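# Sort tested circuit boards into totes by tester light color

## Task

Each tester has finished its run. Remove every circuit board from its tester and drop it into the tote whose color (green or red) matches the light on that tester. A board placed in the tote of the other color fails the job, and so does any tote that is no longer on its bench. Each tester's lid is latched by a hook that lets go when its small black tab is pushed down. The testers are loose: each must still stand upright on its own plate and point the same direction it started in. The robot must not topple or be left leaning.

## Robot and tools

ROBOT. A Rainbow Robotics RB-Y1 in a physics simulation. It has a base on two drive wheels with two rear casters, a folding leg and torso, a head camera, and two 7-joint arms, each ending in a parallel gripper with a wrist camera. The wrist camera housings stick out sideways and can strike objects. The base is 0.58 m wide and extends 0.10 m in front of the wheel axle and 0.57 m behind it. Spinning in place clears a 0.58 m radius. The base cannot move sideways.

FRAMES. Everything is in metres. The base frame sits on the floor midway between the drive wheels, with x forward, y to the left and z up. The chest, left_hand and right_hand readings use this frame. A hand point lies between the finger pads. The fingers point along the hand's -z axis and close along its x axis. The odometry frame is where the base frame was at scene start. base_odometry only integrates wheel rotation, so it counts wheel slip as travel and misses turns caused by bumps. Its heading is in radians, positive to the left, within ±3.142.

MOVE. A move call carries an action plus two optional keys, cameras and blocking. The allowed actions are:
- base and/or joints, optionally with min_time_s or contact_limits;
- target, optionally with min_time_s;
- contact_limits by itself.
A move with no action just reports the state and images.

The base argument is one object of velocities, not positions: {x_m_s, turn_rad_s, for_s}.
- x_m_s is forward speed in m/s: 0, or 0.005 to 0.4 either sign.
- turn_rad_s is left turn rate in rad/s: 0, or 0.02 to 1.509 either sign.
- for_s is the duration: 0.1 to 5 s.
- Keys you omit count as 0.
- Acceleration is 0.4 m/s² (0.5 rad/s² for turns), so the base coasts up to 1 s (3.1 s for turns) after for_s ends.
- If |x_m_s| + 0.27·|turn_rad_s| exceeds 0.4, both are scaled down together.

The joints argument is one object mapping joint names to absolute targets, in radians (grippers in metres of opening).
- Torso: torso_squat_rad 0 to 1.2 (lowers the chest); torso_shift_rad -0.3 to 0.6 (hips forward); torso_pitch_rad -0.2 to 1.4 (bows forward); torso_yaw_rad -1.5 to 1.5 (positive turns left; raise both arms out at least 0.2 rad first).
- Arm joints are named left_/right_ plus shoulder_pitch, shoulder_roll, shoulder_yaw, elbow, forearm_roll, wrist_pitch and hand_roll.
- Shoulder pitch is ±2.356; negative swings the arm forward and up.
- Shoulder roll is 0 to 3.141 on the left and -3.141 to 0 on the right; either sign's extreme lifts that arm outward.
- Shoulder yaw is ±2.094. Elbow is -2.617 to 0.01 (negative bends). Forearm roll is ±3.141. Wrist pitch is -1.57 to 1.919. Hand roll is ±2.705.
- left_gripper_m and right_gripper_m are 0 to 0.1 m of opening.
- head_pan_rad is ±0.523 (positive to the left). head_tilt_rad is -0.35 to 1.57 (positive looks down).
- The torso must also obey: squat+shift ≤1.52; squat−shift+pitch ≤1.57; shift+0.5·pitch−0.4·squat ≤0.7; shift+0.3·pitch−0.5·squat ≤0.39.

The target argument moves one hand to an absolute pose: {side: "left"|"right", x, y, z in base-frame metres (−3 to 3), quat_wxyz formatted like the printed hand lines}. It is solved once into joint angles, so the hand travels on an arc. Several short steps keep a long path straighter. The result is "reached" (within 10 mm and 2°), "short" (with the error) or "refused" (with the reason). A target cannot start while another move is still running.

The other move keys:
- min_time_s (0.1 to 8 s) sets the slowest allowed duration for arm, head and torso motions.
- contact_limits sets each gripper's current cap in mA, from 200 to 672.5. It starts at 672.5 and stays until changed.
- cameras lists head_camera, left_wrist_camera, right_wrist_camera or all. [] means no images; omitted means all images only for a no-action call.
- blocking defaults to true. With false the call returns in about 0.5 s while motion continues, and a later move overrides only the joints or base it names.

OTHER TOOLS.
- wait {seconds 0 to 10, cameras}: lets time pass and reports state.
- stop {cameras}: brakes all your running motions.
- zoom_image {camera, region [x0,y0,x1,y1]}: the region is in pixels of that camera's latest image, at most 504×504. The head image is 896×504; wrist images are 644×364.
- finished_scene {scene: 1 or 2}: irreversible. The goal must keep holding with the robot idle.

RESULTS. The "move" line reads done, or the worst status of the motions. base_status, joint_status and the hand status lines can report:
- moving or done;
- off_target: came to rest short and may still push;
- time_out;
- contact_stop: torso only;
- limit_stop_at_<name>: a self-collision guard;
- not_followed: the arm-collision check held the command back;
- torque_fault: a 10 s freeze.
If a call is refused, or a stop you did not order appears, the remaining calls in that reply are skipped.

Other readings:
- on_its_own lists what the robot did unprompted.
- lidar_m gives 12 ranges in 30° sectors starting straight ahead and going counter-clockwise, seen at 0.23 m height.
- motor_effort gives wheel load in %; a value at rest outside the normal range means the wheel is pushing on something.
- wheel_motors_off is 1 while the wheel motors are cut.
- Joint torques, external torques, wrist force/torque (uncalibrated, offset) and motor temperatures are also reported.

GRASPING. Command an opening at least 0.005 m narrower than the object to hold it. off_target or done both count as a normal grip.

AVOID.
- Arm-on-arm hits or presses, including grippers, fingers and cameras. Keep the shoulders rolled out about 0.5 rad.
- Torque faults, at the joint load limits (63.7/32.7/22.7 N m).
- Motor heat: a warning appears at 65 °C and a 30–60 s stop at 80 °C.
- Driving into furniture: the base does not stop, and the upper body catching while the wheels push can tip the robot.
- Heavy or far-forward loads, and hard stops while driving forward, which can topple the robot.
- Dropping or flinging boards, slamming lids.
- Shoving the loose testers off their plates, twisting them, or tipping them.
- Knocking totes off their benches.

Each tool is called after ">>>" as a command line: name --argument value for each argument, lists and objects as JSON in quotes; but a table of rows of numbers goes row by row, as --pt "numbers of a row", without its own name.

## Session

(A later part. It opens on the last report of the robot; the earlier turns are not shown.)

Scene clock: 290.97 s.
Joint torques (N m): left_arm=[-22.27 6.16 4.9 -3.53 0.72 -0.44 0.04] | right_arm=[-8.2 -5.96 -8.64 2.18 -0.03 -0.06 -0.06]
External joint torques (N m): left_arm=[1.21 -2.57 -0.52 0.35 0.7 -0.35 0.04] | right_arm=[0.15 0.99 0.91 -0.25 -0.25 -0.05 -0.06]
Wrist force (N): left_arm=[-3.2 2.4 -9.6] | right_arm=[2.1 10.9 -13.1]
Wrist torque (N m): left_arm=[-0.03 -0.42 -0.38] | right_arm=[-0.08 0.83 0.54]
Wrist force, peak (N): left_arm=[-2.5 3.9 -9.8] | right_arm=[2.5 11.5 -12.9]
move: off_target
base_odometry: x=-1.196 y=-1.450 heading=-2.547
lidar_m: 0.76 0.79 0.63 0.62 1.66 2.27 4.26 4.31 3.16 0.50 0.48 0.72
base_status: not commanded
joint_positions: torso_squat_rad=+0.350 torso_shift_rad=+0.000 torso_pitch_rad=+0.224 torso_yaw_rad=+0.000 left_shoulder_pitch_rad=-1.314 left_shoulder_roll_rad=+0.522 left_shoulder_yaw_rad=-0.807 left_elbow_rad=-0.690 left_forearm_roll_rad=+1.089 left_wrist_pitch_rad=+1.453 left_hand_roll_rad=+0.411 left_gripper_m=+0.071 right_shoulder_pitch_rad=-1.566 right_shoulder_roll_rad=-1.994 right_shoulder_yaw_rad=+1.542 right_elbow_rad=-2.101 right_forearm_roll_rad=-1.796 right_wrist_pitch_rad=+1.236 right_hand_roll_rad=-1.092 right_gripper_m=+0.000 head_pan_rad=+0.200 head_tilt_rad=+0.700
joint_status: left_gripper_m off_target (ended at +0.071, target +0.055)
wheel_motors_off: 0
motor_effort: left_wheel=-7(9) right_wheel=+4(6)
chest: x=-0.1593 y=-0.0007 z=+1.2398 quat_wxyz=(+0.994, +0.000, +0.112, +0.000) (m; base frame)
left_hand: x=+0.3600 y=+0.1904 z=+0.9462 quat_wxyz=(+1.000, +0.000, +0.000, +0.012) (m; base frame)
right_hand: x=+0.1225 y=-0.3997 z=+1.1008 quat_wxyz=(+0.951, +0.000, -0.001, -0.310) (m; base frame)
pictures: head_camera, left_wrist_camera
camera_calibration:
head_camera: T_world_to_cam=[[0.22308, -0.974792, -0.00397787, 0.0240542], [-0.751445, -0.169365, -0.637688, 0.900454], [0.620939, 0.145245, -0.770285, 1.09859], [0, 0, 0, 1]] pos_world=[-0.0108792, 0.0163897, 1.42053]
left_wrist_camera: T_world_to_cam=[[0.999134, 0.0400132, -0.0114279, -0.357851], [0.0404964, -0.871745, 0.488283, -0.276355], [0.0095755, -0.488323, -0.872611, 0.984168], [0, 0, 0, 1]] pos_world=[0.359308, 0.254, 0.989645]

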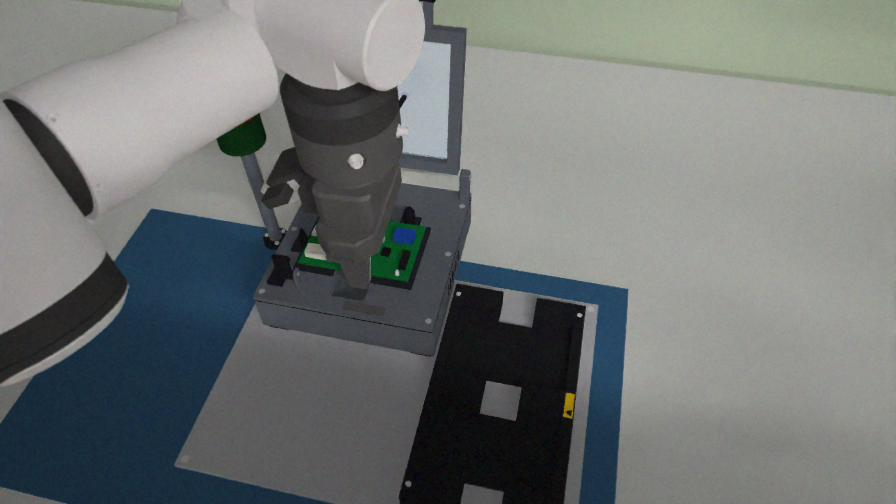

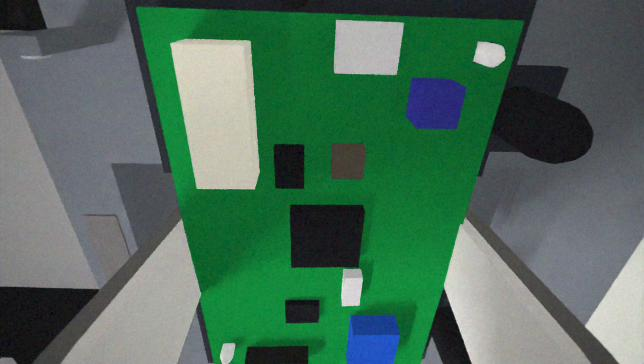

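>>> move --target '{"side":"left","x":0.36,"y":0.19,"z":0.966,"quat_wxyz":[1,0,0,0.012]}' --cameras '["left_wrist_camera"]'

>>> move --target '{"side":"left","x":0.345,"y":0.18,"z":1.10,"quat_wxyz":[1,0,0,0.012]}'

>>> move --target '{"side":"left","x":0.2,"y":0.25,"z":1.16,"quat_wxyz":[1,0,0,0.012]}'

>>> move --target '{"side":"left","x":0.18,"y":0.40,"z":1.16,"quat_wxyz":[0.98,0,0,0.2]}'

>>> move --joints '{"torso_yaw_rad":0.5,"head_pan_rad":-0.3,"right_gripper_m":0.09}' --cameras '["all"]'

Scene clock: 297.43 s.
Joint torques (N m): left_arm=[-23.45 7.24 7.19 -4.49 1.07 1.07 0.44] | right_arm=[-8.24 -5.92 -8.81 2.11 0.06 0.03 -0.03]
External joint torques (N m): left_arm=[0.03 -1.62 1.24 -0.61 1.06 1.15 0.44] | right_arm=[0.11 1.03 0.74 -0.33 -0.17 0.03 -0.03]
Wrist force (N): left_arm=[3.2 2.6 -14.1] | right_arm=[2.3 11.0 -12.9]
Wrist torque (N m): left_arm=[-0.26 -0.50 -0.41] | right_arm=[-0.11 0.84 0.51]
Wrist force, peak (N): left_arm=[6.3 14.7 -14.6] | right_arm=[2.3 11.1 -13.2]
move: done
base_odometry: x=-1.196 y=-1.450 heading=-2.547
lidar_m: 0.76 0.79 0.63 0.61 1.65 2.26 4.26 4.30 3.16 0.50 0.49 0.71
base_status: not commanded
joint_positions: torso_squat_rad=+0.350 torso_shift_rad=+0.000 torso_pitch_rad=+0.224 torso_yaw_rad=+0.000 left_shoulder_pitch_rad=-1.324 left_shoulder_roll_rad=+0.558 left_shoulder_yaw_rad=-0.799 left_elbow_rad=-0.762 left_forearm_roll_rad=+1.099 left_wrist_pitch_rad=+1.505 left_hand_roll_rad=+0.443 left_gripper_m=+0.071 right_shoulder_pitch_rad=-1.566 right_shoulder_roll_rad=-1.994 right_shoulder_yaw_rad=+1.542 right_elbow_rad=-2.101 right_forearm_roll_rad=-1.796 right_wrist_pitch_rad=+1.236 right_hand_roll_rad=-1.092 right_gripper_m=+0.000 head_pan_rad=+0.200 head_tilt_rad=+0.700
joint_status: all done
wheel_motors_off: 0
motor_effort: left_wheel=-6(9) right_wheel=+4(6)
chest: x=-0.1592 y=-0.0007 z=+1.2398 quat_wxyz=(+0.994, +0.000, +0.112, +0.000) (m; base frame)
left_hand: x=+0.3601 y=+0.1904 z=+0.9658 quat_wxyz=(+1.000, +0.000, +0.000, +0.012) (m; base frame)
left_hand_status: reached (checked arc, planned for 0.3 s): 0 mm and 0.0 deg off.
right_hand: x=+0.1226 y=-0.3997 z=+1.1007 quat_wxyz=(+0.951, +0.000, -0.001, -0.310) (m; base frame)
pictures: left_wrist_camera
camera_calibration:
left_wrist_camera: T_world_to_cam=[[0.999129, 0.0396973, -0.0128329, -0.356317], [0.0409103, -0.871931, 0.487916, -0.285662], [0.0081795, -0.488017, -0.872796, 1.00188], [0, 0, 0, 1]] pos_world=[0.359499, 0.254002, 1.00924]

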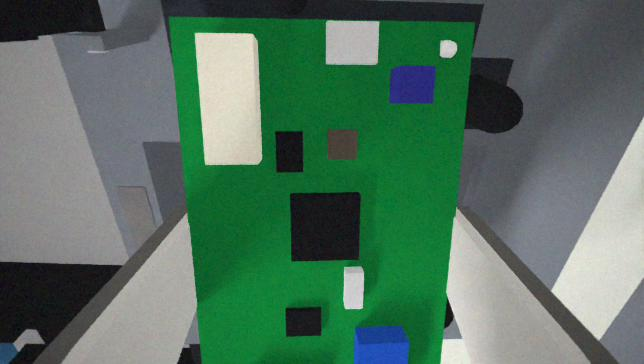

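Scene clock: 298.60 s.
Joint torques (N m): left_arm=[-21.03 8.37 7.85 -3.2 0.2 -0.25 -0.03] | right_arm=[-8.28 -6.38 -8.65 2.28 -0.01 -0.05 -0.07]
External joint torques (N m): left_arm=[2.14 -0.62 0.04 0.14 0.18 -0.18 -0.03] | right_arm=[0.08 0.57 0.9 -0.16 -0.24 -0.04 -0.07]
Wrist force (N): left_arm=[-1.8 0.3 -10.0] | right_arm=[2.0 11.1 -13.1]
Wrist torque (N m): left_arm=[-0.11 -0.42 -0.18] | right_arm=[-0.12 0.81 0.52]
Wrist force, peak (N): left_arm=[11.0 16.2 -26.7] | right_arm=[2.3 11.0 -13.2]
move: done
base_odometry: x=-1.196 y=-1.450 heading=-2.547
lidar_m: 0.75 0.79 0.63 0.61 1.65 2.27 4.26 4.30 3.17 0.50 0.48 0.72
base_status: not commanded
joint_positions: torso_squat_rad=+0.350 torso_shift_rad=+0.000 torso_pitch_rad=+0.224 torso_yaw_rad=+0.000 left_shoulder_pitch_rad=-1.453 left_shoulder_roll_rad=+0.715 left_shoulder_yaw_rad=-0.720 left_elbow_rad=-1.072 left_forearm_roll_rad=+1.206 left_wrist_pitch_rad=+1.822 left_hand_roll_rad=+0.620 left_gripper_m=+0.070 right_shoulder_pitch_rad=-1.566 right_shoulder_roll_rad=-1.994 right_shoulder_yaw_rad=+1.542 right_elbow_rad=-2.101 right_forearm_roll_rad=-1.796 right_wrist_pitch_rad=+1.236 right_hand_roll_rad=-1.092 right_gripper_m=+0.000 head_pan_rad=+0.200 head_tilt_rad=+0.700
joint_status: all done
wheel_motors_off: 0
motor_effort: left_wheel=-8(8) right_wheel=+5(6)
chest: x=-0.1593 y=-0.0007 z=+1.2398 quat_wxyz=(+0.994, +0.000, +0.112, +0.000) (m; base frame)
left_hand: x=+0.3453 y=+0.1803 z=+1.0998 quat_wxyz=(+1.000, +0.001, +0.001, +0.011) (m; base frame)
left_hand_status: reached (checked arc, planned for 0.6 s): 0 mm and 0.2 deg off.
right_hand: x=+0.1225 y=-0.3997 z=+1.1008 quat_wxyz=(+0.951, +0.000, -0.001, -0.310) (m; base frame)
camera_calibration:
head_camera: T_world_to_cam=[[0.22308, -0.974792, -0.00397787, 0.0240542], [-0.751445, -0.169365, -0.637688, 0.900454], [0.620939, 0.145245, -0.770285, 1.09859], [0, 0, 0, 1]] pos_world=[-0.0108792, 0.0163897, 1.42053]
left_wrist_camera: T_world_to_cam=[[0.999147, 0.038428, -0.0151443, -0.336547], [0.0409394, -0.872703, 0.486531, -0.357575], [0.00547993, -0.486736, -0.873532, 1.11566], [0, 0, 0, 1]] pos_world=[0.344784, 0.24391, 1.14344]
right_wrist_camera: T_world_to_cam=[[-0.795972, 0.605032, -0.0190992, 0.362819], [0.535152, 0.718085, 0.444933, -0.235114], [0.282914, 0.343934, -0.89536, 1.16011], [0, 0, 0, 1]] pos_world=[0.0864048, -0.449685, 1.15025]

Scene clock: 300.17 s.
Joint torques (N m): left_arm=[-13.4 9.39 10.69 0.47 -0.01 -0.19 -0.1] | right_arm=[-8.34 -6.16 -8.66 2.3 0.04 -0.06 0]
External joint torques (N m): left_arm=[1.77 -0.17 0.88 -0.13 -0.04 -0.14 -0.1] | right_arm=[0.01 0.79 0.89 -0.14 -0.19 -0.06 0]
Wrist force (N): left_arm=[-1.7 0.1 -9.9] | right_arm=[2.3 10.9 -13.0]
Wrist torque (N m): left_arm=[-0.09 -0.41 -0.18] | right_arm=[-0.09 0.83 0.53]
Wrist force, peak (N): left_arm=[-1.4 0.1 -10.8] | right_arm=[2.0 11.2 -13.1]
move: done
base_odometry: x=-1.196 y=-1.450 heading=-2.547
lidar_m: 0.76 0.79 0.63 0.62 1.65 2.26 4.25 4.31 3.17 0.50 0.48 0.71
base_status: not commanded
joint_positions: torso_squat_rad=+0.350 torso_shift_rad=+0.000 torso_pitch_rad=+0.224 torso_yaw_rad=+0.000 left_shoulder_pitch_rad=-1.260 left_shoulder_roll_rad=+1.338 left_shoulder_yaw_rad=-0.680 left_elbow_rad=-1.948 left_forearm_roll_rad=+1.675 left_wrist_pitch_rad=+1.804 left_hand_roll_rad=+0.984 left_gripper_m=+0.070 right_shoulder_pitch_rad=-1.566 right_shoulder_roll_rad=-1.994 right_shoulder_yaw_rad=+1.542 right_elbow_rad=-2.101 right_forearm_roll_rad=-1.796 right_wrist_pitch_rad=+1.236 right_hand_roll_rad=-1.092 right_gripper_m=+0.000 head_pan_rad=+0.200 head_tilt_rad=+0.700
joint_status: all done
wheel_motors_off: 0
motor_effort: left_wheel=-7(9) right_wheel=+6(7)
chest: x=-0.1593 y=-0.0007 z=+1.2398 quat_wxyz=(+0.994, +0.000, +0.112, +0.000) (m; base frame)
left_hand: x=+0.2000 y=+0.2500 z=+1.1600 quat_wxyz=(+1.000, +0.000, +0.000, +0.012) (m; base frame)
left_hand_status: reached (checked arc, planned for 1.2 s): 0 mm and 0.0 deg off.
right_hand: x=+0.1225 y=-0.3997 z=+1.1008 quat_wxyz=(+0.951, +0.000, -0.001, -0.310) (m; base frame)
camera_calibration:
head_camera: T_world_to_cam=[[0.223095, -0.974789, -0.00399515, 0.0240789], [-0.751492, -0.169377, -0.637629, 0.900371], [0.620877, 0.145254, -0.770333, 1.09865], [0, 0, 0, 1]] pos_world=[-0.0108791, 0.0163898, 1.42053]
left_wrist_camera: T_world_to_cam=[[0.999146, 0.0392981, -0.0127345, -0.196228], [0.0405128, -0.871883, 0.488035, -0.322027], [0.00807585, -0.488134, -0.872731, 1.20184], [0, 0, 0, 1]] pos_world=[0.1994, 0.3136, 1.20354]
right_wrist_camera: T_world_to_cam=[[-0.795972, 0.605032, -0.0190992, 0.362819], [0.535152, 0.718085, 0.444933, -0.235114], [0.282914, 0.343934, -0.89536, 1.16011], [0, 0, 0, 1]] pos_world=[0.0864048, -0.449685, 1.15025]

Scene clock: 301.33 s.
Joint torques (N m): left_arm=[-10.03 13.23 11.11 2.32 0.31 -0.2 0.12] | right_arm=[-8.53 -6.17 -8.7 2.3 0.01 -0.12 0.01]
External joint torques (N m): left_arm=[1.02 -1.16 1.04 0.22 0.29 -0.14 0.12] | right_arm=[-0.18 0.78 0.85 -0.13 -0.22 -0.11 0.01]
Wrist force (N): left_arm=[-2.0 -0.1 -9.6] | right_arm=[2.0 10.8 -13.0]
Wrist torque (N m): left_arm=[-0.05 -0.42 -0.20] | right_arm=[-0.08 0.81 0.52]
Wrist force, peak (N): left_arm=[-1.3 -0.2 -10.5] | right_arm=[2.0 11.2 -13.2]
move: done
base_odometry: x=-1.196 y=-1.450 heading=-2.547
lidar_m: 0.76 0.80 0.62 0.61 1.64 2.27 4.26 4.30 3.17 0.49 0.49 0.71
base_status: not commanded
joint_positions: torso_squat_rad=+0.350 torso_shift_rad=+0.000 torso_pitch_rad=+0.224 torso_yaw_rad=+0.000 left_shoulder_pitch_rad=-0.935 left_shoulder_roll_rad=+1.784 left_shoulder_yaw_rad=-0.614 left_elbow_rad=-1.819 left_forearm_roll_rad=+1.812 left_wrist_pitch_rad=+1.568 left_hand_roll_rad=+0.828 left_gripper_m=+0.070 right_shoulder_pitch_rad=-1.566 right_shoulder_roll_rad=-1.994 right_shoulder_yaw_rad=+1.542 right_elbow_rad=-2.101 right_forearm_roll_rad=-1.796 right_wrist_pitch_rad=+1.236 right_hand_roll_rad=-1.092 right_gripper_m=+0.000 head_pan_rad=+0.200 head_tilt_rad=+0.700
joint_status: all done
wheel_motors_off: 0
motor_effort: left_wheel=-6(9) right_wheel=+6(6)
chest: x=-0.1593 y=-0.0007 z=+1.2398 quat_wxyz=(+0.994, +0.000, +0.112, +0.000) (m; base frame)
left_hand: x=+0.1800 y=+0.4000 z=+1.1600 quat_wxyz=(+0.980, +0.000, +0.000, +0.200) (m; base frame)
left_hand_status: reached (checked arc, planned for 0.8 s): 0 mm and 0.0 deg off.
right_hand: x=+0.1225 y=-0.3997 z=+1.1008 quat_wxyz=(+0.951, +0.000, -0.001, -0.310) (m; base frame)
camera_calibration:
head_camera: T_world_to_cam=[[0.223095, -0.974789, -0.00399515, 0.0240789], [-0.751492, -0.169377, -0.637629, 0.900371], [0.620877, 0.145254, -0.770333, 1.09865], [0, 0, 0, 1]] pos_world=[-0.0108791, 0.0163898, 1.42053]
left_wrist_camera: T_world_to_cam=[[0.91368, 0.406247, -0.0123161, -0.314007], [0.360115, -0.795131, 0.487938, -0.27852], [0.188431, -0.450255, -0.872791, 1.22768], [0, 0, 0, 1]] pos_world=[0.155868, 0.458875, 1.20354]
right_wrist_camera: T_world_to_cam=[[-0.795929, 0.605089, -0.0190633, 0.3628], [0.535216, 0.718036, 0.444935, -0.235143], [0.282913, 0.343934, -0.89536, 1.16011], [0, 0, 0, 1]] pos_world=[0.0864047, -0.449685, 1.15025]

Scene clock: 302.97 s.
Joint torques (N m): left_arm=[-9.44 13.54 10.94 2.96 0.13 -0.11 0.14] | right_arm=[-8.85 -4.79 -9.14 1.42 -0.12 -0.17 0.07]
External joint torques (N m): left_arm=[1.17 -1.13 1.19 -0.05 0.32 -0.09 0.14] | right_arm=[-0.11 0.75 0.83 -0.19 -0.19 -0.01 0.08]
Wrist force (N): left_arm=[-2.3 -0.2 -10.0] | right_arm=[2.4 10.4 -13.0]
Wrist torque (N m): left_arm=[-0.04 -0.43 -0.21] | right_arm=[-0.08 0.84 0.52]
Wrist force, peak (N): left_arm=[-2.1 -0.3 -10.2] | right_arm=[2.7 11.0 -13.2]
move: done
base_odometry: x=-1.196 y=-1.450 heading=-2.547
lidar_m: 0.75 0.79 0.63 0.61 1.65 2.26 4.26 4.30 3.16 0.49 0.48 0.71
base_status: not commanded
joint_positions: torso_squat_rad=+0.350 torso_shift_rad=+0.000 torso_pitch_rad=+0.224 torso_yaw_rad=+0.500 left_shoulder_pitch_rad=-0.935 left_shoulder_roll_rad=+1.784 left_shoulder_yaw_rad=-0.614 left_elbow_rad=-1.819 left_forearm_roll_rad=+1.812 left_wrist_pitch_rad=+1.568 left_hand_roll_rad=+0.828 left_gripper_m=+0.070 right_shoulder_pitch_rad=-1.566 right_shoulder_roll_rad=-1.994 right_shoulder_yaw_rad=+1.542 right_elbow_rad=-2.101 right_forearm_roll_rad=-1.796 right_wrist_pitch_rad=+1.236 right_hand_roll_rad=-1.092 right_gripper_m=+0.090 head_pan_rad=-0.300 head_tilt_rad=+0.700
joint_status: all done
wheel_motors_off: 0
motor_effort: left_wheel=-8(9) right_wheel=+5(7)
chest: x=-0.1593 y=-0.0007 z=+1.2398 quat_wxyz=(+0.963, +0.028, +0.108, +0.246) (m; base frame)
left_hand: x=-0.0489 y=+0.5181 z=+1.2123 quat_wxyz=(+0.901, +0.054, -0.011, +0.430) (m; base frame)
right_hand: x=+0.2726 y=-0.2043 z=+1.0667 quat_wxyz=(+0.996, +0.053, +0.016, -0.071) (m; base frame)
pictures: head_camera, left_wrist_camera, right_wrist_camera
camera_calibration:
head_camera: T_world_to_cam=[[0.223095, -0.974789, -0.00399515, 0.0349941], [-0.751492, -0.169377, -0.637629, 0.900595], [0.620877, 0.145254, -0.770333, 1.09919], [0, 0, 0, 1]] pos_world=[-0.0134791, 0.0269898, 1.42113]
left_wrist_camera: T_world_to_cam=[[0.617047, 0.784956, 0.0556516, -0.445371], [0.702667, -0.581437, 0.41011, -0.12729], [0.354276, -0.213953, -0.910337, 1.30073], [0, 0, 0, 1]] pos_world=[-0.0965611, 0.55388, 1.26109]
right_wrist_camera: T_world_to_cam=[[-0.986676, 0.16092, 0.023972, 0.278708], [0.148792, 0.832903, 0.533042, -0.405782], [0.065811, 0.529507, -0.845749, 1.06413], [0, 0, 0, 1]] pos_world=[0.26534, -0.270337, 1.10961]

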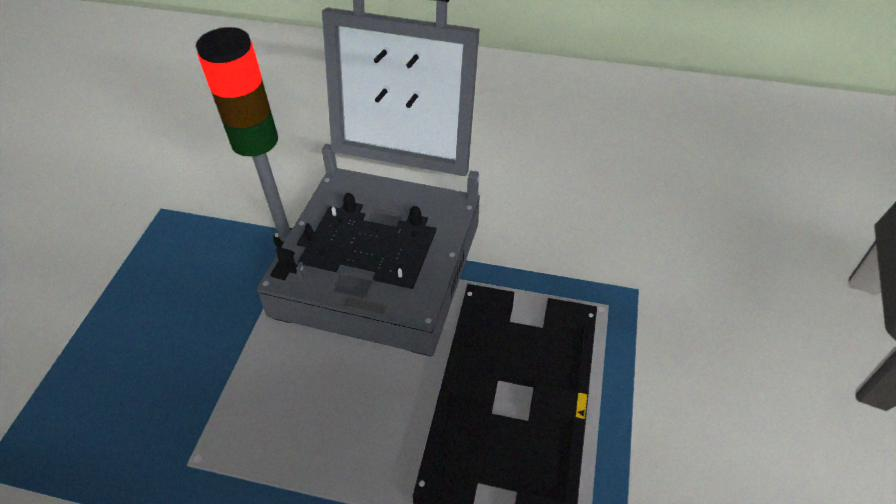

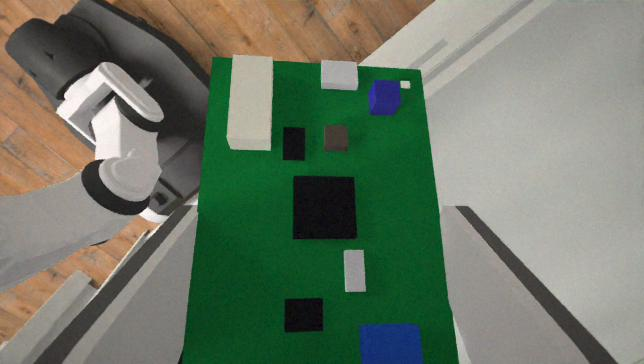

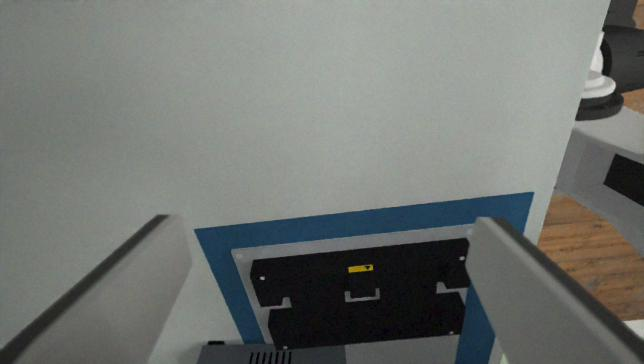

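>>> move --target '{"side":"right","x":0.32,"y":0.05,"z":1.14,"quat_wxyz":[1,0,0,0.012]}'

>>> move --target '{"side":"right","x":0.36,"y":0.185,"z":1.06,"quat_wxyz":[1,0,0,0.012]}' --cameras '["all"]'

Scene clock: 312.63 s.
Joint torques (N m): left_arm=[-9.52 13.51 10.69 3.03 0.04 -0.11 0.12] | right_arm=[-20.62 -5.6 -9.77 2.13 0.24 -0.08 -0.03]
External joint torques (N m): left_arm=[1.08 -1.16 0.94 0.02 0.23 -0.09 0.12] | right_arm=[2.49 -0.41 0.51 0.56 0.01 -0.08 -0.03]
Wrist force (N): left_arm=[-2.1 -0.4 -9.9] | right_arm=[2.4 11.2 -13.0]
Wrist torque (N m): left_arm=[-0.05 -0.41 -0.21] | right_arm=[-0.10 0.86 0.53]
Wrist force, peak (N): left_arm=[-2.3 -0.2 -10.2] | right_arm=[2.3 11.3 -13.6]
move: done
base_odometry: x=-1.196 y=-1.450 heading=-2.547
lidar_m: 0.75 0.79 0.63 0.61 1.65 2.26 4.26 4.31 3.16 0.49 0.49 0.71
base_status: not commanded
joint_positions: torso_squat_rad=+0.350 torso_shift_rad=+0.000 torso_pitch_rad=+0.224 torso_yaw_rad=+0.500 left_shoulder_pitch_rad=-0.935 left_shoulder_roll_rad=+1.784 left_shoulder_yaw_rad=-0.614 left_elbow_rad=-1.819 left_forearm_roll_rad=+1.812 left_wrist_pitch_rad=+1.568 left_hand_roll_rad=+0.828 left_gripper_m=+0.070 right_shoulder_pitch_rad=-1.832 right_shoulder_roll_rad=-1.036 right_shoulder_yaw_rad=+1.383 right_elbow_rad=-1.446 right_forearm_roll_rad=-1.757 right_wrist_pitch_rad=+1.634 right_hand_roll_rad=-1.324 right_gripper_m=+0.090 head_pan_rad=-0.300 head_tilt_rad=+0.700
joint_status: all done
wheel_motors_off: 0
motor_effort: left_wheel=-7(9) right_wheel=+5(7)
chest: x=-0.1594 y=-0.0007 z=+1.2398 quat_wxyz=(+0.963, +0.028, +0.108, +0.246) (m; base frame)
left_hand: x=-0.0489 y=+0.5181 z=+1.2123 quat_wxyz=(+0.901, +0.054, -0.011, +0.430) (m; base frame)
right_hand: x=+0.3199 y=+0.0501 z=+1.1403 quat_wxyz=(+1.000, +0.000, +0.000, +0.012) (m; base frame)
right_hand_status: reached (checked arc, planned for 1.3 s): 0 mm and 0.1 deg off.
camera_calibration:
head_camera: T_world_to_cam=[[0.223067, -0.974795, -0.00411615, 0.0350904], [-0.751418, -0.169257, -0.637748, 0.90067], [0.620977, 0.145353, -0.770234, 1.09913], [0, 0, 0, 1]] pos_world=[-0.0135792, 0.0268895, 1.42113]
left_wrist_camera: T_world_to_cam=[[0.617066, 0.784936, 0.0557305, -0.445323], [0.702607, -0.581466, 0.410171, -0.127386], [0.354363, -0.213946, -0.910304, 1.3008], [0, 0, 0, 1]] pos_world=[-0.0966602, 0.55378, 1.26119]
right_wrist_camera: T_world_to_cam=[[-0.999834, -0.00405892, -0.0177716, 0.342677], [-0.0115421, 0.895542, 0.444828, -0.515171], [0.0141097, 0.444959, -0.89544, 1.06596], [0, 0, 0, 1]] pos_world=[0.321633, -0.0115604, 1.18975]

Scene clock: 314.57 s.
Joint torques (N m): left_arm=[-9.5 13.66 10.74 3.1 0.11 -0.15 0.05] | right_arm=[-25.32 -6.81 -1.63 1.54 0.27 -0.3 -0.17]
External joint torques (N m): left_arm=[1.11 -1 0.98 0.09 0.3 -0.13 0.06] | right_arm=[2.7 -0.01 0.96 0.73 0.01 -0.17 -0.17]
Wrist force (N): left_arm=[-2.1 -0.6 -9.8] | right_arm=[1.5 10.8 -13.2]
Wrist torque (N m): left_arm=[0.00 -0.41 -0.20] | right_arm=[-0.08 0.76 0.51]
Wrist force, peak (N): left_arm=[-2.2 -0.5 -10.2] | right_arm=[1.0 10.7 -14.2]
move: short
base_odometry: x=-1.196 y=-1.450 heading=-2.547
lidar_m: 0.76 0.79 0.62 0.62 1.65 2.26 4.26 4.30 3.16 0.50 0.49 0.70
base_status: not commanded
joint_positions: torso_squat_rad=+0.350 torso_shift_rad=+0.000 torso_pitch_rad=+0.224 torso_yaw_rad=+0.500 left_shoulder_pitch_rad=-0.935 left_shoulder_roll_rad=+1.784 left_shoulder_yaw_rad=-0.614 left_elbow_rad=-1.819 left_forearm_roll_rad=+1.812 left_wrist_pitch_rad=+1.568 left_hand_roll_rad=+0.828 left_gripper_m=+0.070 right_shoulder_pitch_rad=-1.793 right_shoulder_roll_rad=-0.278 right_shoulder_yaw_rad=+1.422 right_elbow_rad=-0.267 right_forearm_roll_rad=-1.648 right_wrist_pitch_rad=+1.492 right_hand_roll_rad=-0.874 right_gripper_m=+0.090 head_pan_rad=-0.300 head_tilt_rad=+0.700
joint_status: all done
wheel_motors_off: 0
motor_effort: left_wheel=-6(9) right_wheel=+6(7)
chest: x=-0.1594 y=-0.0008 z=+1.2398 quat_wxyz=(+0.963, +0.028, +0.108, +0.246) (m; base frame)
left_hand: x=-0.0489 y=+0.5180 z=+1.2123 quat_wxyz=(+0.901, +0.054, -0.011, +0.430) (m; base frame)
right_hand: x=+0.3595 y=+0.1848 z=+1.0602 quat_wxyz=(+0.999, +0.021, -0.022, +0.012) (m; base frame)
right_hand_status: short (checked arc, as near as the solve gets, planned for 1.5 s): 1 mm and 3.5 deg off. The place is met; only the turn is off.
pictures: head_camera, left_wrist_camera, right_wrist_camera
camera_calibration:
head_camera: T_world_to_cam=[[0.223067, -0.974795, -0.00411615, 0.0350904], [-0.751418, -0.169257, -0.637748, 0.90067], [0.620977, 0.145353, -0.770234, 1.09913], [0, 0, 0, 1]] pos_world=[-0.0135792, 0.0268895, 1.42113]
left_wrist_camera: T_world_to_cam=[[0.61712, 0.78489, 0.0557616, -0.445394], [0.702559, -0.581527, 0.410166, -0.127421], [0.354362, -0.213946, -0.910305, 1.30077], [0, 0, 0, 1]] pos_world=[-0.0965599, 0.553781, 1.26119]
right_wrist_camera: T_world_to_cam=[[-0.998143, -0.00249941, -0.0608652, 0.42627], [-0.0314867, 0.876503, 0.480365, -0.626706], [0.0521479, 0.48139, -0.874954, 0.891648], [0, 0, 0, 1]] pos_world=[0.359248, 0.121145, 1.10714]

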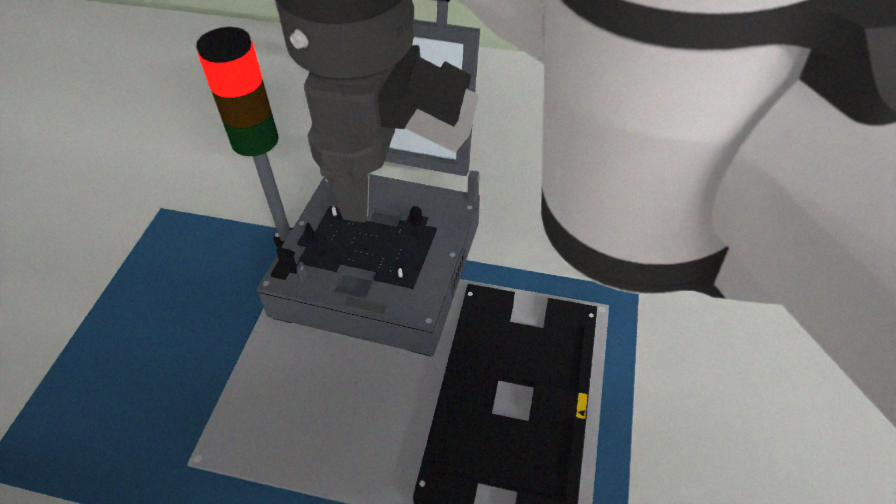

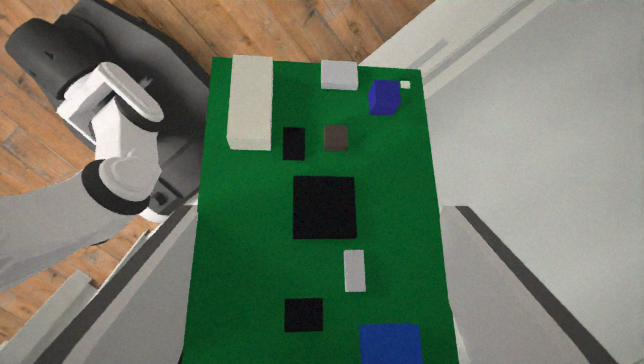

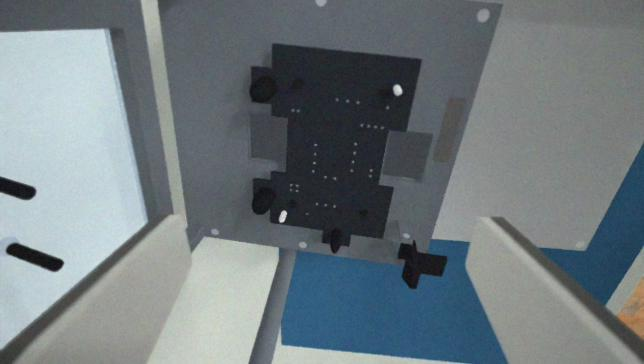

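>>> move --target '{"side":"right","x":0.30,"y":0.15,"z":1.10,"quat_wxyz":[1,0,0,0.012]}'

>>> move --joints '{"torso_yaw_rad":0.72,"torso_pitch_rad":0.3,"head_pan_rad":-0.5}' --cameras '["head_camera"]'

>>> move --target '{"side":"right","x":0.36,"y":0.188,"z":1.0,"quat_wxyz":[1,0,0,0.012]}' --cameras '["all"]'

Scene clock: 326.33 s.
Joint torques (N m): left_arm=[-9.44 13.64 10.53 2.92 0.07 -0.07 0.08] | right_arm=[-23.7 -5.29 -9.71 0.41 -0.07 -0.02 0.29]
External joint torques (N m): left_arm=[1.17 -1.03 0.77 -0.09 0.26 -0.04 0.08] | right_arm=[2.24 0.94 -0.61 -0.38 -0.29 -0.02 0.29]
Wrist force (N): left_arm=[-2.1 -0.7 -9.9] | right_arm=[2.3 10.9 -13.3]
Wrist torque (N m): left_arm=[0.01 -0.40 -0.20] | right_arm=[-0.06 0.84 0.53]
Wrist force, peak (N): left_arm=[-2.2 -0.5 -10.3] | right_arm=[2.1 10.4 -14.4]
move: done
base_odometry: x=-1.196 y=-1.450 heading=-2.547
lidar_m: 0.76 0.79 0.63 0.61 1.65 2.27 4.26 4.31 3.16 0.50 0.49 0.71
base_status: not commanded
joint_positions: torso_squat_rad=+0.350 torso_shift_rad=+0.000 torso_pitch_rad=+0.224 torso_yaw_rad=+0.500 left_shoulder_pitch_rad=-0.935 left_shoulder_roll_rad=+1.784 left_shoulder_yaw_rad=-0.614 left_elbow_rad=-1.819 left_forearm_roll_rad=+1.812 left_wrist_pitch_rad=+1.568 left_hand_roll_rad=+0.828 left_gripper_m=+0.070 right_shoulder_pitch_rad=-1.798 right_shoulder_roll_rad=-0.666 right_shoulder_yaw_rad=+1.370 right_elbow_rad=-1.116 right_forearm_roll_rad=-1.665 right_wrist_pitch_rad=+1.600 right_hand_roll_rad=-1.348 right_gripper_m=+0.090 head_pan_rad=-0.300 head_tilt_rad=+0.700
joint_status: all done
wheel_motors_off: 0
motor_effort: left_wheel=-8(9) right_wheel=+4(7)
chest: x=-0.1593 y=-0.0008 z=+1.2398 quat_wxyz=(+0.963, +0.028, +0.108, +0.246) (m; base frame)
left_hand: x=-0.0489 y=+0.5180 z=+1.2124 quat_wxyz=(+0.901, +0.054, -0.011, +0.430) (m; base frame)
right_hand: x=+0.3001 y=+0.1500 z=+1.1002 quat_wxyz=(+1.000, +0.000, +0.000, +0.012) (m; base frame)
right_hand_status: reached (checked arc, planned for 1.2 s): 0 mm and 0.0 deg off.
camera_calibration:
head_camera: T_world_to_cam=[[0.223067, -0.974795, -0.00411615, 0.0350904], [-0.751418, -0.169257, -0.637748, 0.90067], [0.620977, 0.145353, -0.770234, 1.09913], [0, 0, 0, 1]] pos_world=[-0.0135792, 0.0268895, 1.42113]
left_wrist_camera: T_world_to_cam=[[0.61712, 0.78489, 0.0557616, -0.445394], [0.702559, -0.581527, 0.410166, -0.127421], [0.354362, -0.213946, -0.910305, 1.30077], [0, 0, 0, 1]] pos_world=[-0.0965599, 0.553781, 1.26119]
right_wrist_camera: T_world_to_cam=[[-0.999853, -0.00358315, -0.0167388, 0.321447], [-0.0106429, 0.896, 0.443927, -0.586429], [0.0134074, 0.44404, -0.895907, 0.986753], [0, 0, 0, 1]] pos_world=[0.301929, 0.0884342, 1.14975]

Scene clock: 327.50 s.
Joint torques (N m): left_arm=[-9.14 14.04 10.22 3.5 -0.04 0.04 0.15] | right_arm=[-24.21 -3.19 -9.36 0.2 -0.26 -0.14 0.25]
External joint torques (N m): left_arm=[0.89 -1.24 0.85 -0.11 0.28 -0.07 0.15] | right_arm=[2.2 0.63 -0.1 0.19 -0.31 -0.04 0.25]
Wrist force (N): left_arm=[-2.2 -1.1 -10.0] | right_arm=[2.6 10.3 -13.1]
Wrist torque (N m): left_arm=[0.02 -0.39 -0.22] | right_arm=[-0.03 0.87 0.51]
Wrist force, peak (N): left_arm=[-2.3 -0.8 -10.2] | right_arm=[2.5 10.7 -13.5]
move: done
base_odometry: x=-1.196 y=-1.450 heading=-2.547
lidar_m: 0.75 0.79 0.62 0.62 1.65 2.26 4.26 4.31 3.16 0.49 0.48 0.70
base_status: not commanded
joint_positions: torso_squat_rad=+0.350 torso_shift_rad=+0.000 torso_pitch_rad=+0.300 torso_yaw_rad=+0.720 left_shoulder_pitch_rad=-0.935 left_shoulder_roll_rad=+1.784 left_shoulder_yaw_rad=-0.614 left_elbow_rad=-1.819 left_forearm_roll_rad=+1.812 left_wrist_pitch_rad=+1.568 left_hand_roll_rad=+0.828 left_gripper_m=+0.070 right_shoulder_pitch_rad=-1.798 right_shoulder_roll_rad=-0.666 right_shoulder_yaw_rad=+1.370 right_elbow_rad=-1.116 right_forearm_roll_rad=-1.665 right_wrist_pitch_rad=+1.600 right_hand_roll_rad=-1.348 right_gripper_m=+0.090 head_pan_rad=-0.500 head_tilt_rad=+0.700
joint_status: all done
wheel_motors_off: 0
motor_effort: left_wheel=-8(9) right_wheel=+6(6)
chest: x=-0.1366 y=-0.0008 z=+1.2337 quat_wxyz=(+0.925, +0.053, +0.140, +0.348) (m; base frame)
left_hand: x=-0.1394 y=+0.5304 z=+1.2322 quat_wxyz=(+0.848, +0.097, +0.016, +0.521) (m; base frame)
right_hand: x=+0.2684 y=+0.2510 z=+1.0729 quat_wxyz=(+0.992, +0.029, +0.037, +0.118) (m; base frame)
pictures: head_camera
camera_calibration:
head_camera: T_world_to_cam=[[0.240778, -0.970211, -0.0267692, 0.0643962], [-0.794319, -0.181127, -0.579871, 0.835684], [0.557749, 0.160883, -0.814268, 1.12748], [0, 0, 0, 1]] pos_world=[0.0194464, 0.032451, 1.40438]

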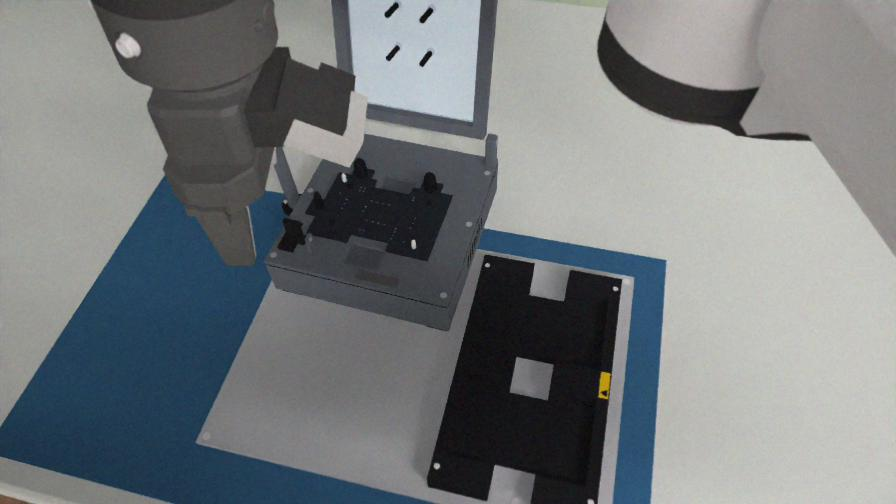

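Scene clock: 328.47 s.
Joint torques (N m): left_arm=[-9.14 14.03 10.04 3.53 -0.07 0.05 0.2] | right_arm=[-25.66 -1.89 -8.74 -0.06 -0.19 -0.01 -0.12]
External joint torques (N m): left_arm=[0.88 -1.25 0.67 -0.08 0.25 -0.06 0.2] | right_arm=[0.7 2.38 0.21 -0.11 -0.42 -0.01 -0.12]
Wrist force (N): left_arm=[-2.1 -1.1 -9.8] | right_arm=[2.2 10.7 -12.9]
Wrist torque (N m): left_arm=[0.01 -0.38 -0.22] | right_arm=[-0.07 0.82 0.51]
Wrist force, peak (N): left_arm=[-2.6 -1.3 -10.3] | right_arm=[3.6 9.7 -14.5]
move: done
base_odometry: x=-1.196 y=-1.450 heading=-2.547
lidar_m: 0.76 0.79 0.63 0.61 1.65 2.25 4.26 4.30 3.16 0.49 0.49 0.71
base_status: not commanded
joint_positions: torso_squat_rad=+0.350 torso_shift_rad=+0.000 torso_pitch_rad=+0.300 torso_yaw_rad=+0.720 left_shoulder_pitch_rad=-0.935 left_shoulder_roll_rad=+1.784 left_shoulder_yaw_rad=-0.614 left_elbow_rad=-1.819 left_forearm_roll_rad=+1.812 left_wrist_pitch_rad=+1.568 left_hand_roll_rad=+0.828 left_gripper_m=+0.070 right_shoulder_pitch_rad=-1.670 right_shoulder_roll_rad=-0.820 right_shoulder_yaw_rad=+1.455 right_elbow_rad=-1.086 right_forearm_roll_rad=-1.561 right_wrist_pitch_rad=+1.486 right_hand_roll_rad=-1.357 right_gripper_m=+0.090 head_pan_rad=-0.500 head_tilt_rad=+0.700
joint_status: all done
wheel_motors_off: 0
motor_effort: left_wheel=-6(9) right_wheel=+3(6)
chest: x=-0.1366 y=-0.0008 z=+1.2337 quat_wxyz=(+0.925, +0.053, +0.140, +0.348) (m; base frame)
left_hand: x=-0.1394 y=+0.5303 z=+1.2323 quat_wxyz=(+0.848, +0.097, +0.016, +0.521) (m; base frame)
right_hand: x=+0.3601 y=+0.1874 z=+1.0001 quat_wxyz=(+1.000, +0.001, -0.001, +0.012) (m; base frame)
right_hand_status: reached (checked arc, planned for 0.5 s): 1 mm and 0.1 deg off.
pictures: head_camera, left_wrist_camera, right_wrist_camera
camera_calibration:
head_camera: T_world_to_cam=[[0.2407, -0.970229, -0.0268248, 0.064452], [-0.794343, -0.181033, -0.579868, 0.835757], [0.557748, 0.160882, -0.814269, 1.12742], [0, 0, 0, 1]] pos_world=[0.0195466, 0.0324507, 1.40438]
left_wrist_camera: T_world_to_cam=[[0.442353, 0.894572, 0.0637595, -0.492682], [0.839165, -0.437941, 0.322505, -0.0139918], [0.316427, -0.0891563, -0.944418, 1.32418], [0, 0, 0, 1]] pos_world=[-0.189325, 0.552671, 1.2865]
right_wrist_camera: T_world_to_cam=[[-0.999819, -0.0027564, -0.0188028, 0.381756], [-0.0108414, 0.895353, 0.445224, -0.575948], [0.0156079, 0.445348, -0.895222, 0.877939], [0, 0, 0, 1]] pos_world=[0.36174, 0.125741, 1.04955]

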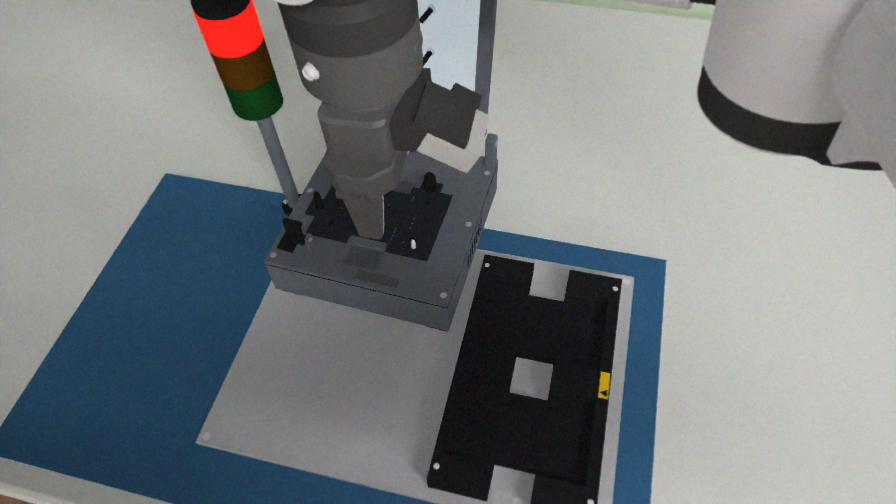

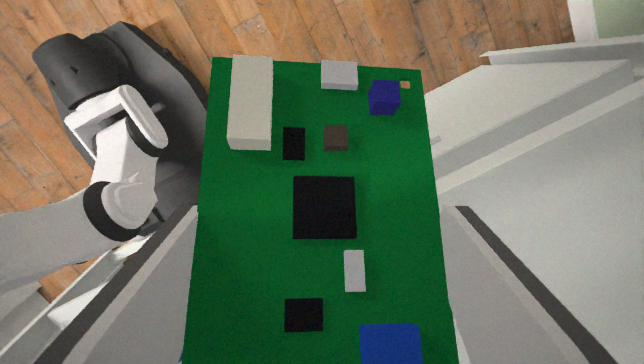

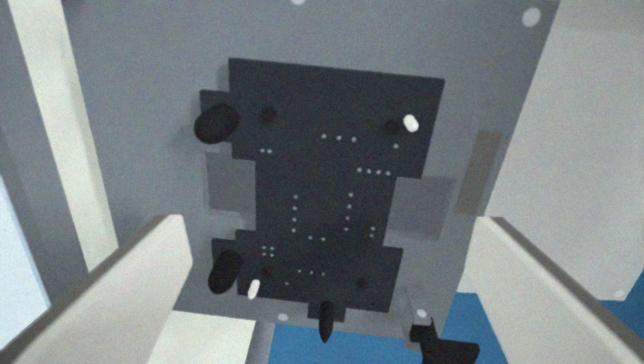

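>>> move --target '{"side":"right","x":0.361,"y":0.196,"z":0.98,"quat_wxyz":[0.9994,0,0,-0.035]}' --cameras '["all"]'

>>> zoom_image --camera "head_camera" --region '[230, 130, 520, 340]'

Scene clock: 359.87 s.
Joint torques (N m): left_arm=[-9.1 14.02 9.81 3.51 -0.11 0.06 0.1] | right_arm=[-24.37 -3.07 -7.38 0.9 0.11 -0.05 -0.04]
External joint torques (N m): left_arm=[0.93 -1.26 0.44 -0.1 0.21 -0.04 0.1] | right_arm=[2.38 1.25 1.04 0.91 -0.11 -0.05 -0.04]
Wrist force (N): left_arm=[-2.4 -0.8 -9.6] | right_arm=[2.2 10.9 -12.9]
Wrist torque (N m): left_arm=[-0.03 -0.42 -0.20] | right_arm=[-0.08 0.81 0.51]
Wrist force, peak (N): left_arm=[-2.5 -1.2 -10.2] | right_arm=[1.9 11.3 -14.2]
move: done
base_odometry: x=-1.196 y=-1.450 heading=-2.547
lidar_m: 0.76 0.79 0.62 0.61 1.65 2.27 4.26 4.31 3.16 0.49 0.48 0.71
base_status: not commanded
joint_positions: torso_squat_rad=+0.350 torso_shift_rad=+0.000 torso_pitch_rad=+0.300 torso_yaw_rad=+0.720 left_shoulder_pitch_rad=-0.935 left_shoulder_roll_rad=+1.784 left_shoulder_yaw_rad=-0.614 left_elbow_rad=-1.819 left_forearm_roll_rad=+1.812 left_wrist_pitch_rad=+1.568 left_hand_roll_rad=+0.828 left_gripper_m=+0.070 right_shoulder_pitch_rad=-1.642 right_shoulder_roll_rad=-0.763 right_shoulder_yaw_rad=+1.465 right_elbow_rad=-1.000 right_forearm_roll_rad=-1.549 right_wrist_pitch_rad=+1.451 right_hand_roll_rad=-1.417 right_gripper_m=+0.090 head_pan_rad=-0.500 head_tilt_rad=+0.700
joint_status: all done
wheel_motors_off: 0
motor_effort: left_wheel=-7(8) right_wheel=+4(7)
chest: x=-0.1366 y=-0.0008 z=+1.2337 quat_wxyz=(+0.925, +0.053, +0.140, +0.348) (m; base frame)
left_hand: x=-0.1394 y=+0.5304 z=+1.2322 quat_wxyz=(+0.848, +0.097, +0.016, +0.521) (m; base frame)
right_hand: x=+0.3610 y=+0.1961 z=+0.9803 quat_wxyz=(+0.999, +0.000, +0.000, -0.035) (m; base frame)
right_hand_status: reached (checked arc, planned for 0.3 s): 0 mm and 0.1 deg off.
pictures: head_camera, left_wrist_camera, right_wrist_camera
camera_calibration:
head_camera: T_world_to_cam=[[0.240778, -0.970211, -0.0267692, 0.0643721], [-0.794319, -0.181127, -0.579871, 0.835764], [0.557749, 0.160883, -0.814268, 1.12742], [0, 0, 0, 1]] pos_world=[0.0195464, 0.032451, 1.40438]
left_wrist_camera: T_world_to_cam=[[0.442272, 0.894614, 0.0637294, -0.492727], [0.839207, -0.437855, 0.322512, -0.0139118], [0.316428, -0.0891556, -0.944418, 1.32422], [0, 0, 0, 1]] pos_world=[-0.189425, 0.55277, 1.2865]
right_wrist_camera: T_world_to_cam=[[-0.995781, 0.0901037, -0.0173928, 0.361342], [0.072998, 0.892612, 0.444876, -0.604308], [0.05561, 0.441729, -0.895423, 0.842759], [0, 0, 0, 1]] pos_world=[0.357065, 0.134583, 1.02975]

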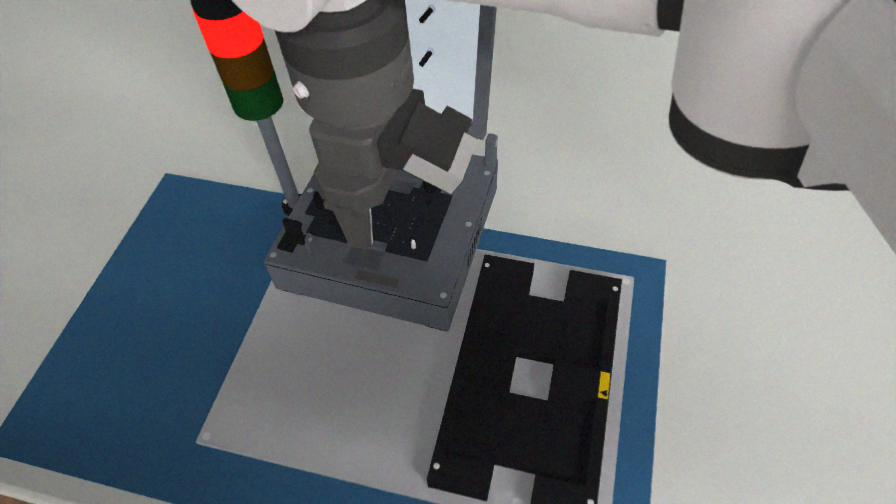

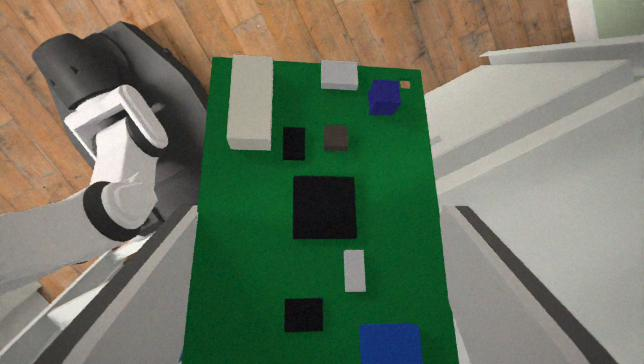

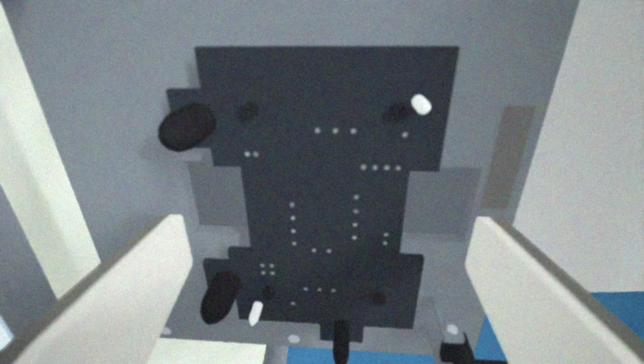

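Scaled by 1.738 from the camera's 896x504 image, which has a finer 1280x720 frame.

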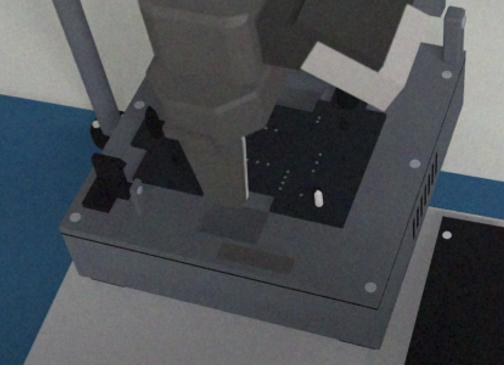

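>>> move --target '{"side":"right","x":0.361,"y":0.196,"z":0.963,"quat_wxyz":[0.9994,0,0,-0.035]}' --cameras '["all"]'

>>> zoom_image --camera "head_camera" --region '[230, 130, 520, 340]'

Scene clock: 368.93 s.
Joint torques (N m): left_arm=[-8.86 14.18 10.31 3.51 -0.12 0.02 0.04] | right_arm=[-24.8 -2.95 -7.4 0.45 0.11 -0.08 0]
External joint torques (N m): left_arm=[1.17 -1.11 0.93 -0.11 0.2 -0.08 0.04] | right_arm=[1.92 1.43 0.9 0.5 -0.11 -0.08 0]
Wrist force (N): left_arm=[-2.4 -1.1 -9.8] | right_arm=[2.2 10.6 -13.0]
Wrist torque (N m): left_arm=[-0.01 -0.43 -0.23] | right_arm=[-0.04 0.82 0.51]
Wrist force, peak (N): left_arm=[-2.5 -1.1 -10.1] | right_arm=[1.9 11.4 -14.0]
move: done
base_odometry: x=-1.196 y=-1.450 heading=-2.547
lidar_m: 0.76 0.79 0.63 0.61 1.65 2.26 4.26 4.30 3.16 0.49 0.49 0.71
base_status: not commanded
joint_positions: torso_squat_rad=+0.350 torso_shift_rad=+0.000 torso_pitch_rad=+0.300 torso_yaw_rad=+0.720 left_shoulder_pitch_rad=-0.935 left_shoulder_roll_rad=+1.784 left_shoulder_yaw_rad=-0.614 left_elbow_rad=-1.819 left_forearm_roll_rad=+1.812 left_wrist_pitch_rad=+1.568 left_hand_roll_rad=+0.828 left_gripper_m=+0.070 right_shoulder_pitch_rad=-1.613 right_shoulder_roll_rad=-0.752 right_shoulder_yaw_rad=+1.473 right_elbow_rad=-0.985 right_forearm_roll_rad=-1.538 right_wrist_pitch_rad=+1.420 right_hand_roll_rad=-1.411 right_gripper_m=+0.090 head_pan_rad=-0.500 head_tilt_rad=+0.700
joint_status: all done
wheel_motors_off: 0
motor_effort: left_wheel=-7(8) right_wheel=+6(6)
chest: x=-0.1366 y=-0.0008 z=+1.2337 quat_wxyz=(+0.925, +0.053, +0.140, +0.348) (m; base frame)
left_hand: x=-0.1394 y=+0.5304 z=+1.2322 quat_wxyz=(+0.848, +0.097, +0.016, +0.521) (m; base frame)
right_hand: x=+0.3607 y=+0.1954 z=+0.9637 quat_wxyz=(+0.999, +0.000, +0.000, -0.035) (m; base frame)
right_hand_status: reached (checked arc, planned for 0.2 s): 1 mm and 0.0 deg off.
pictures: head_camera, left_wrist_camera, right_wrist_camera
camera_calibration:
head_camera: T_world_to_cam=[[0.240778, -0.970211, -0.0267692, 0.0643721], [-0.794319, -0.181127, -0.579871, 0.835764], [0.557749, 0.160883, -0.814268, 1.12742], [0, 0, 0, 1]] pos_world=[0.0195464, 0.032451, 1.40438]
left_wrist_camera: T_world_to_cam=[[0.442272, 0.894614, 0.0637294, -0.492727], [0.839207, -0.437855, 0.322512, -0.0139118], [0.316428, -0.0891556, -0.944418, 1.32422], [0, 0, 0, 1]] pos_world=[-0.189425, 0.55277, 1.2865]
right_wrist_camera: T_world_to_cam=[[-0.995786, 0.0900535, -0.0173431, 0.360677], [0.0730003, 0.892815, 0.444469, -0.595927], [0.0555102, 0.44133, -0.895626, 0.828611], [0, 0, 0, 1]] pos_world=[0.356664, 0.133881, 1.01325]

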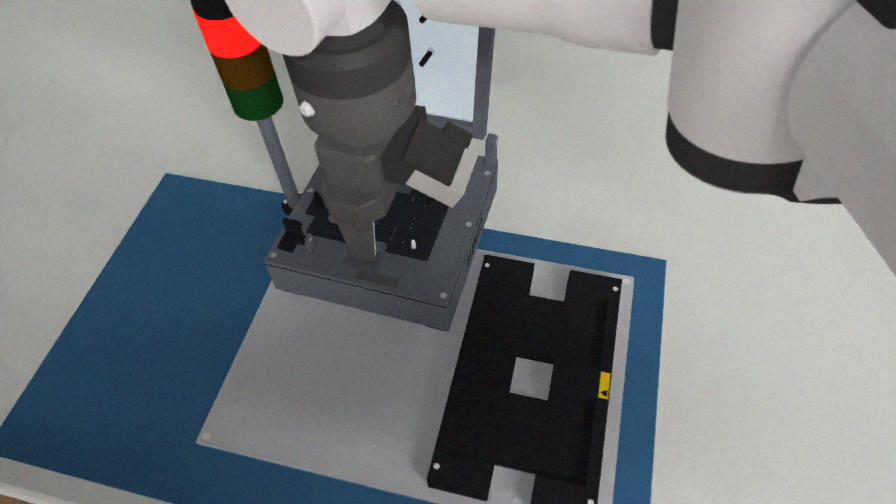

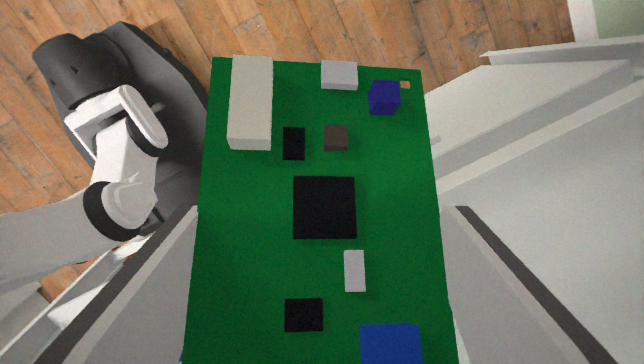

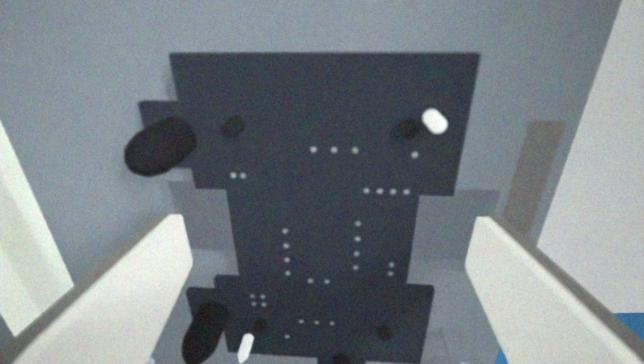

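Scaled by 1.738 from the camera's 896x504 image, which has a finer 1280x720 frame.

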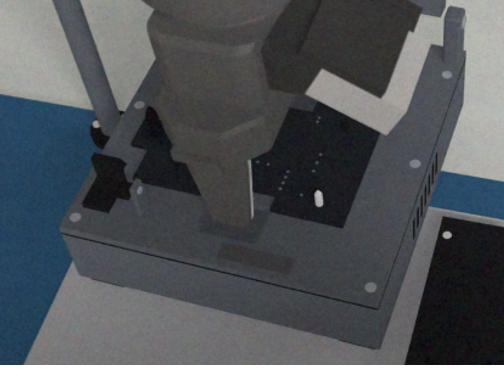

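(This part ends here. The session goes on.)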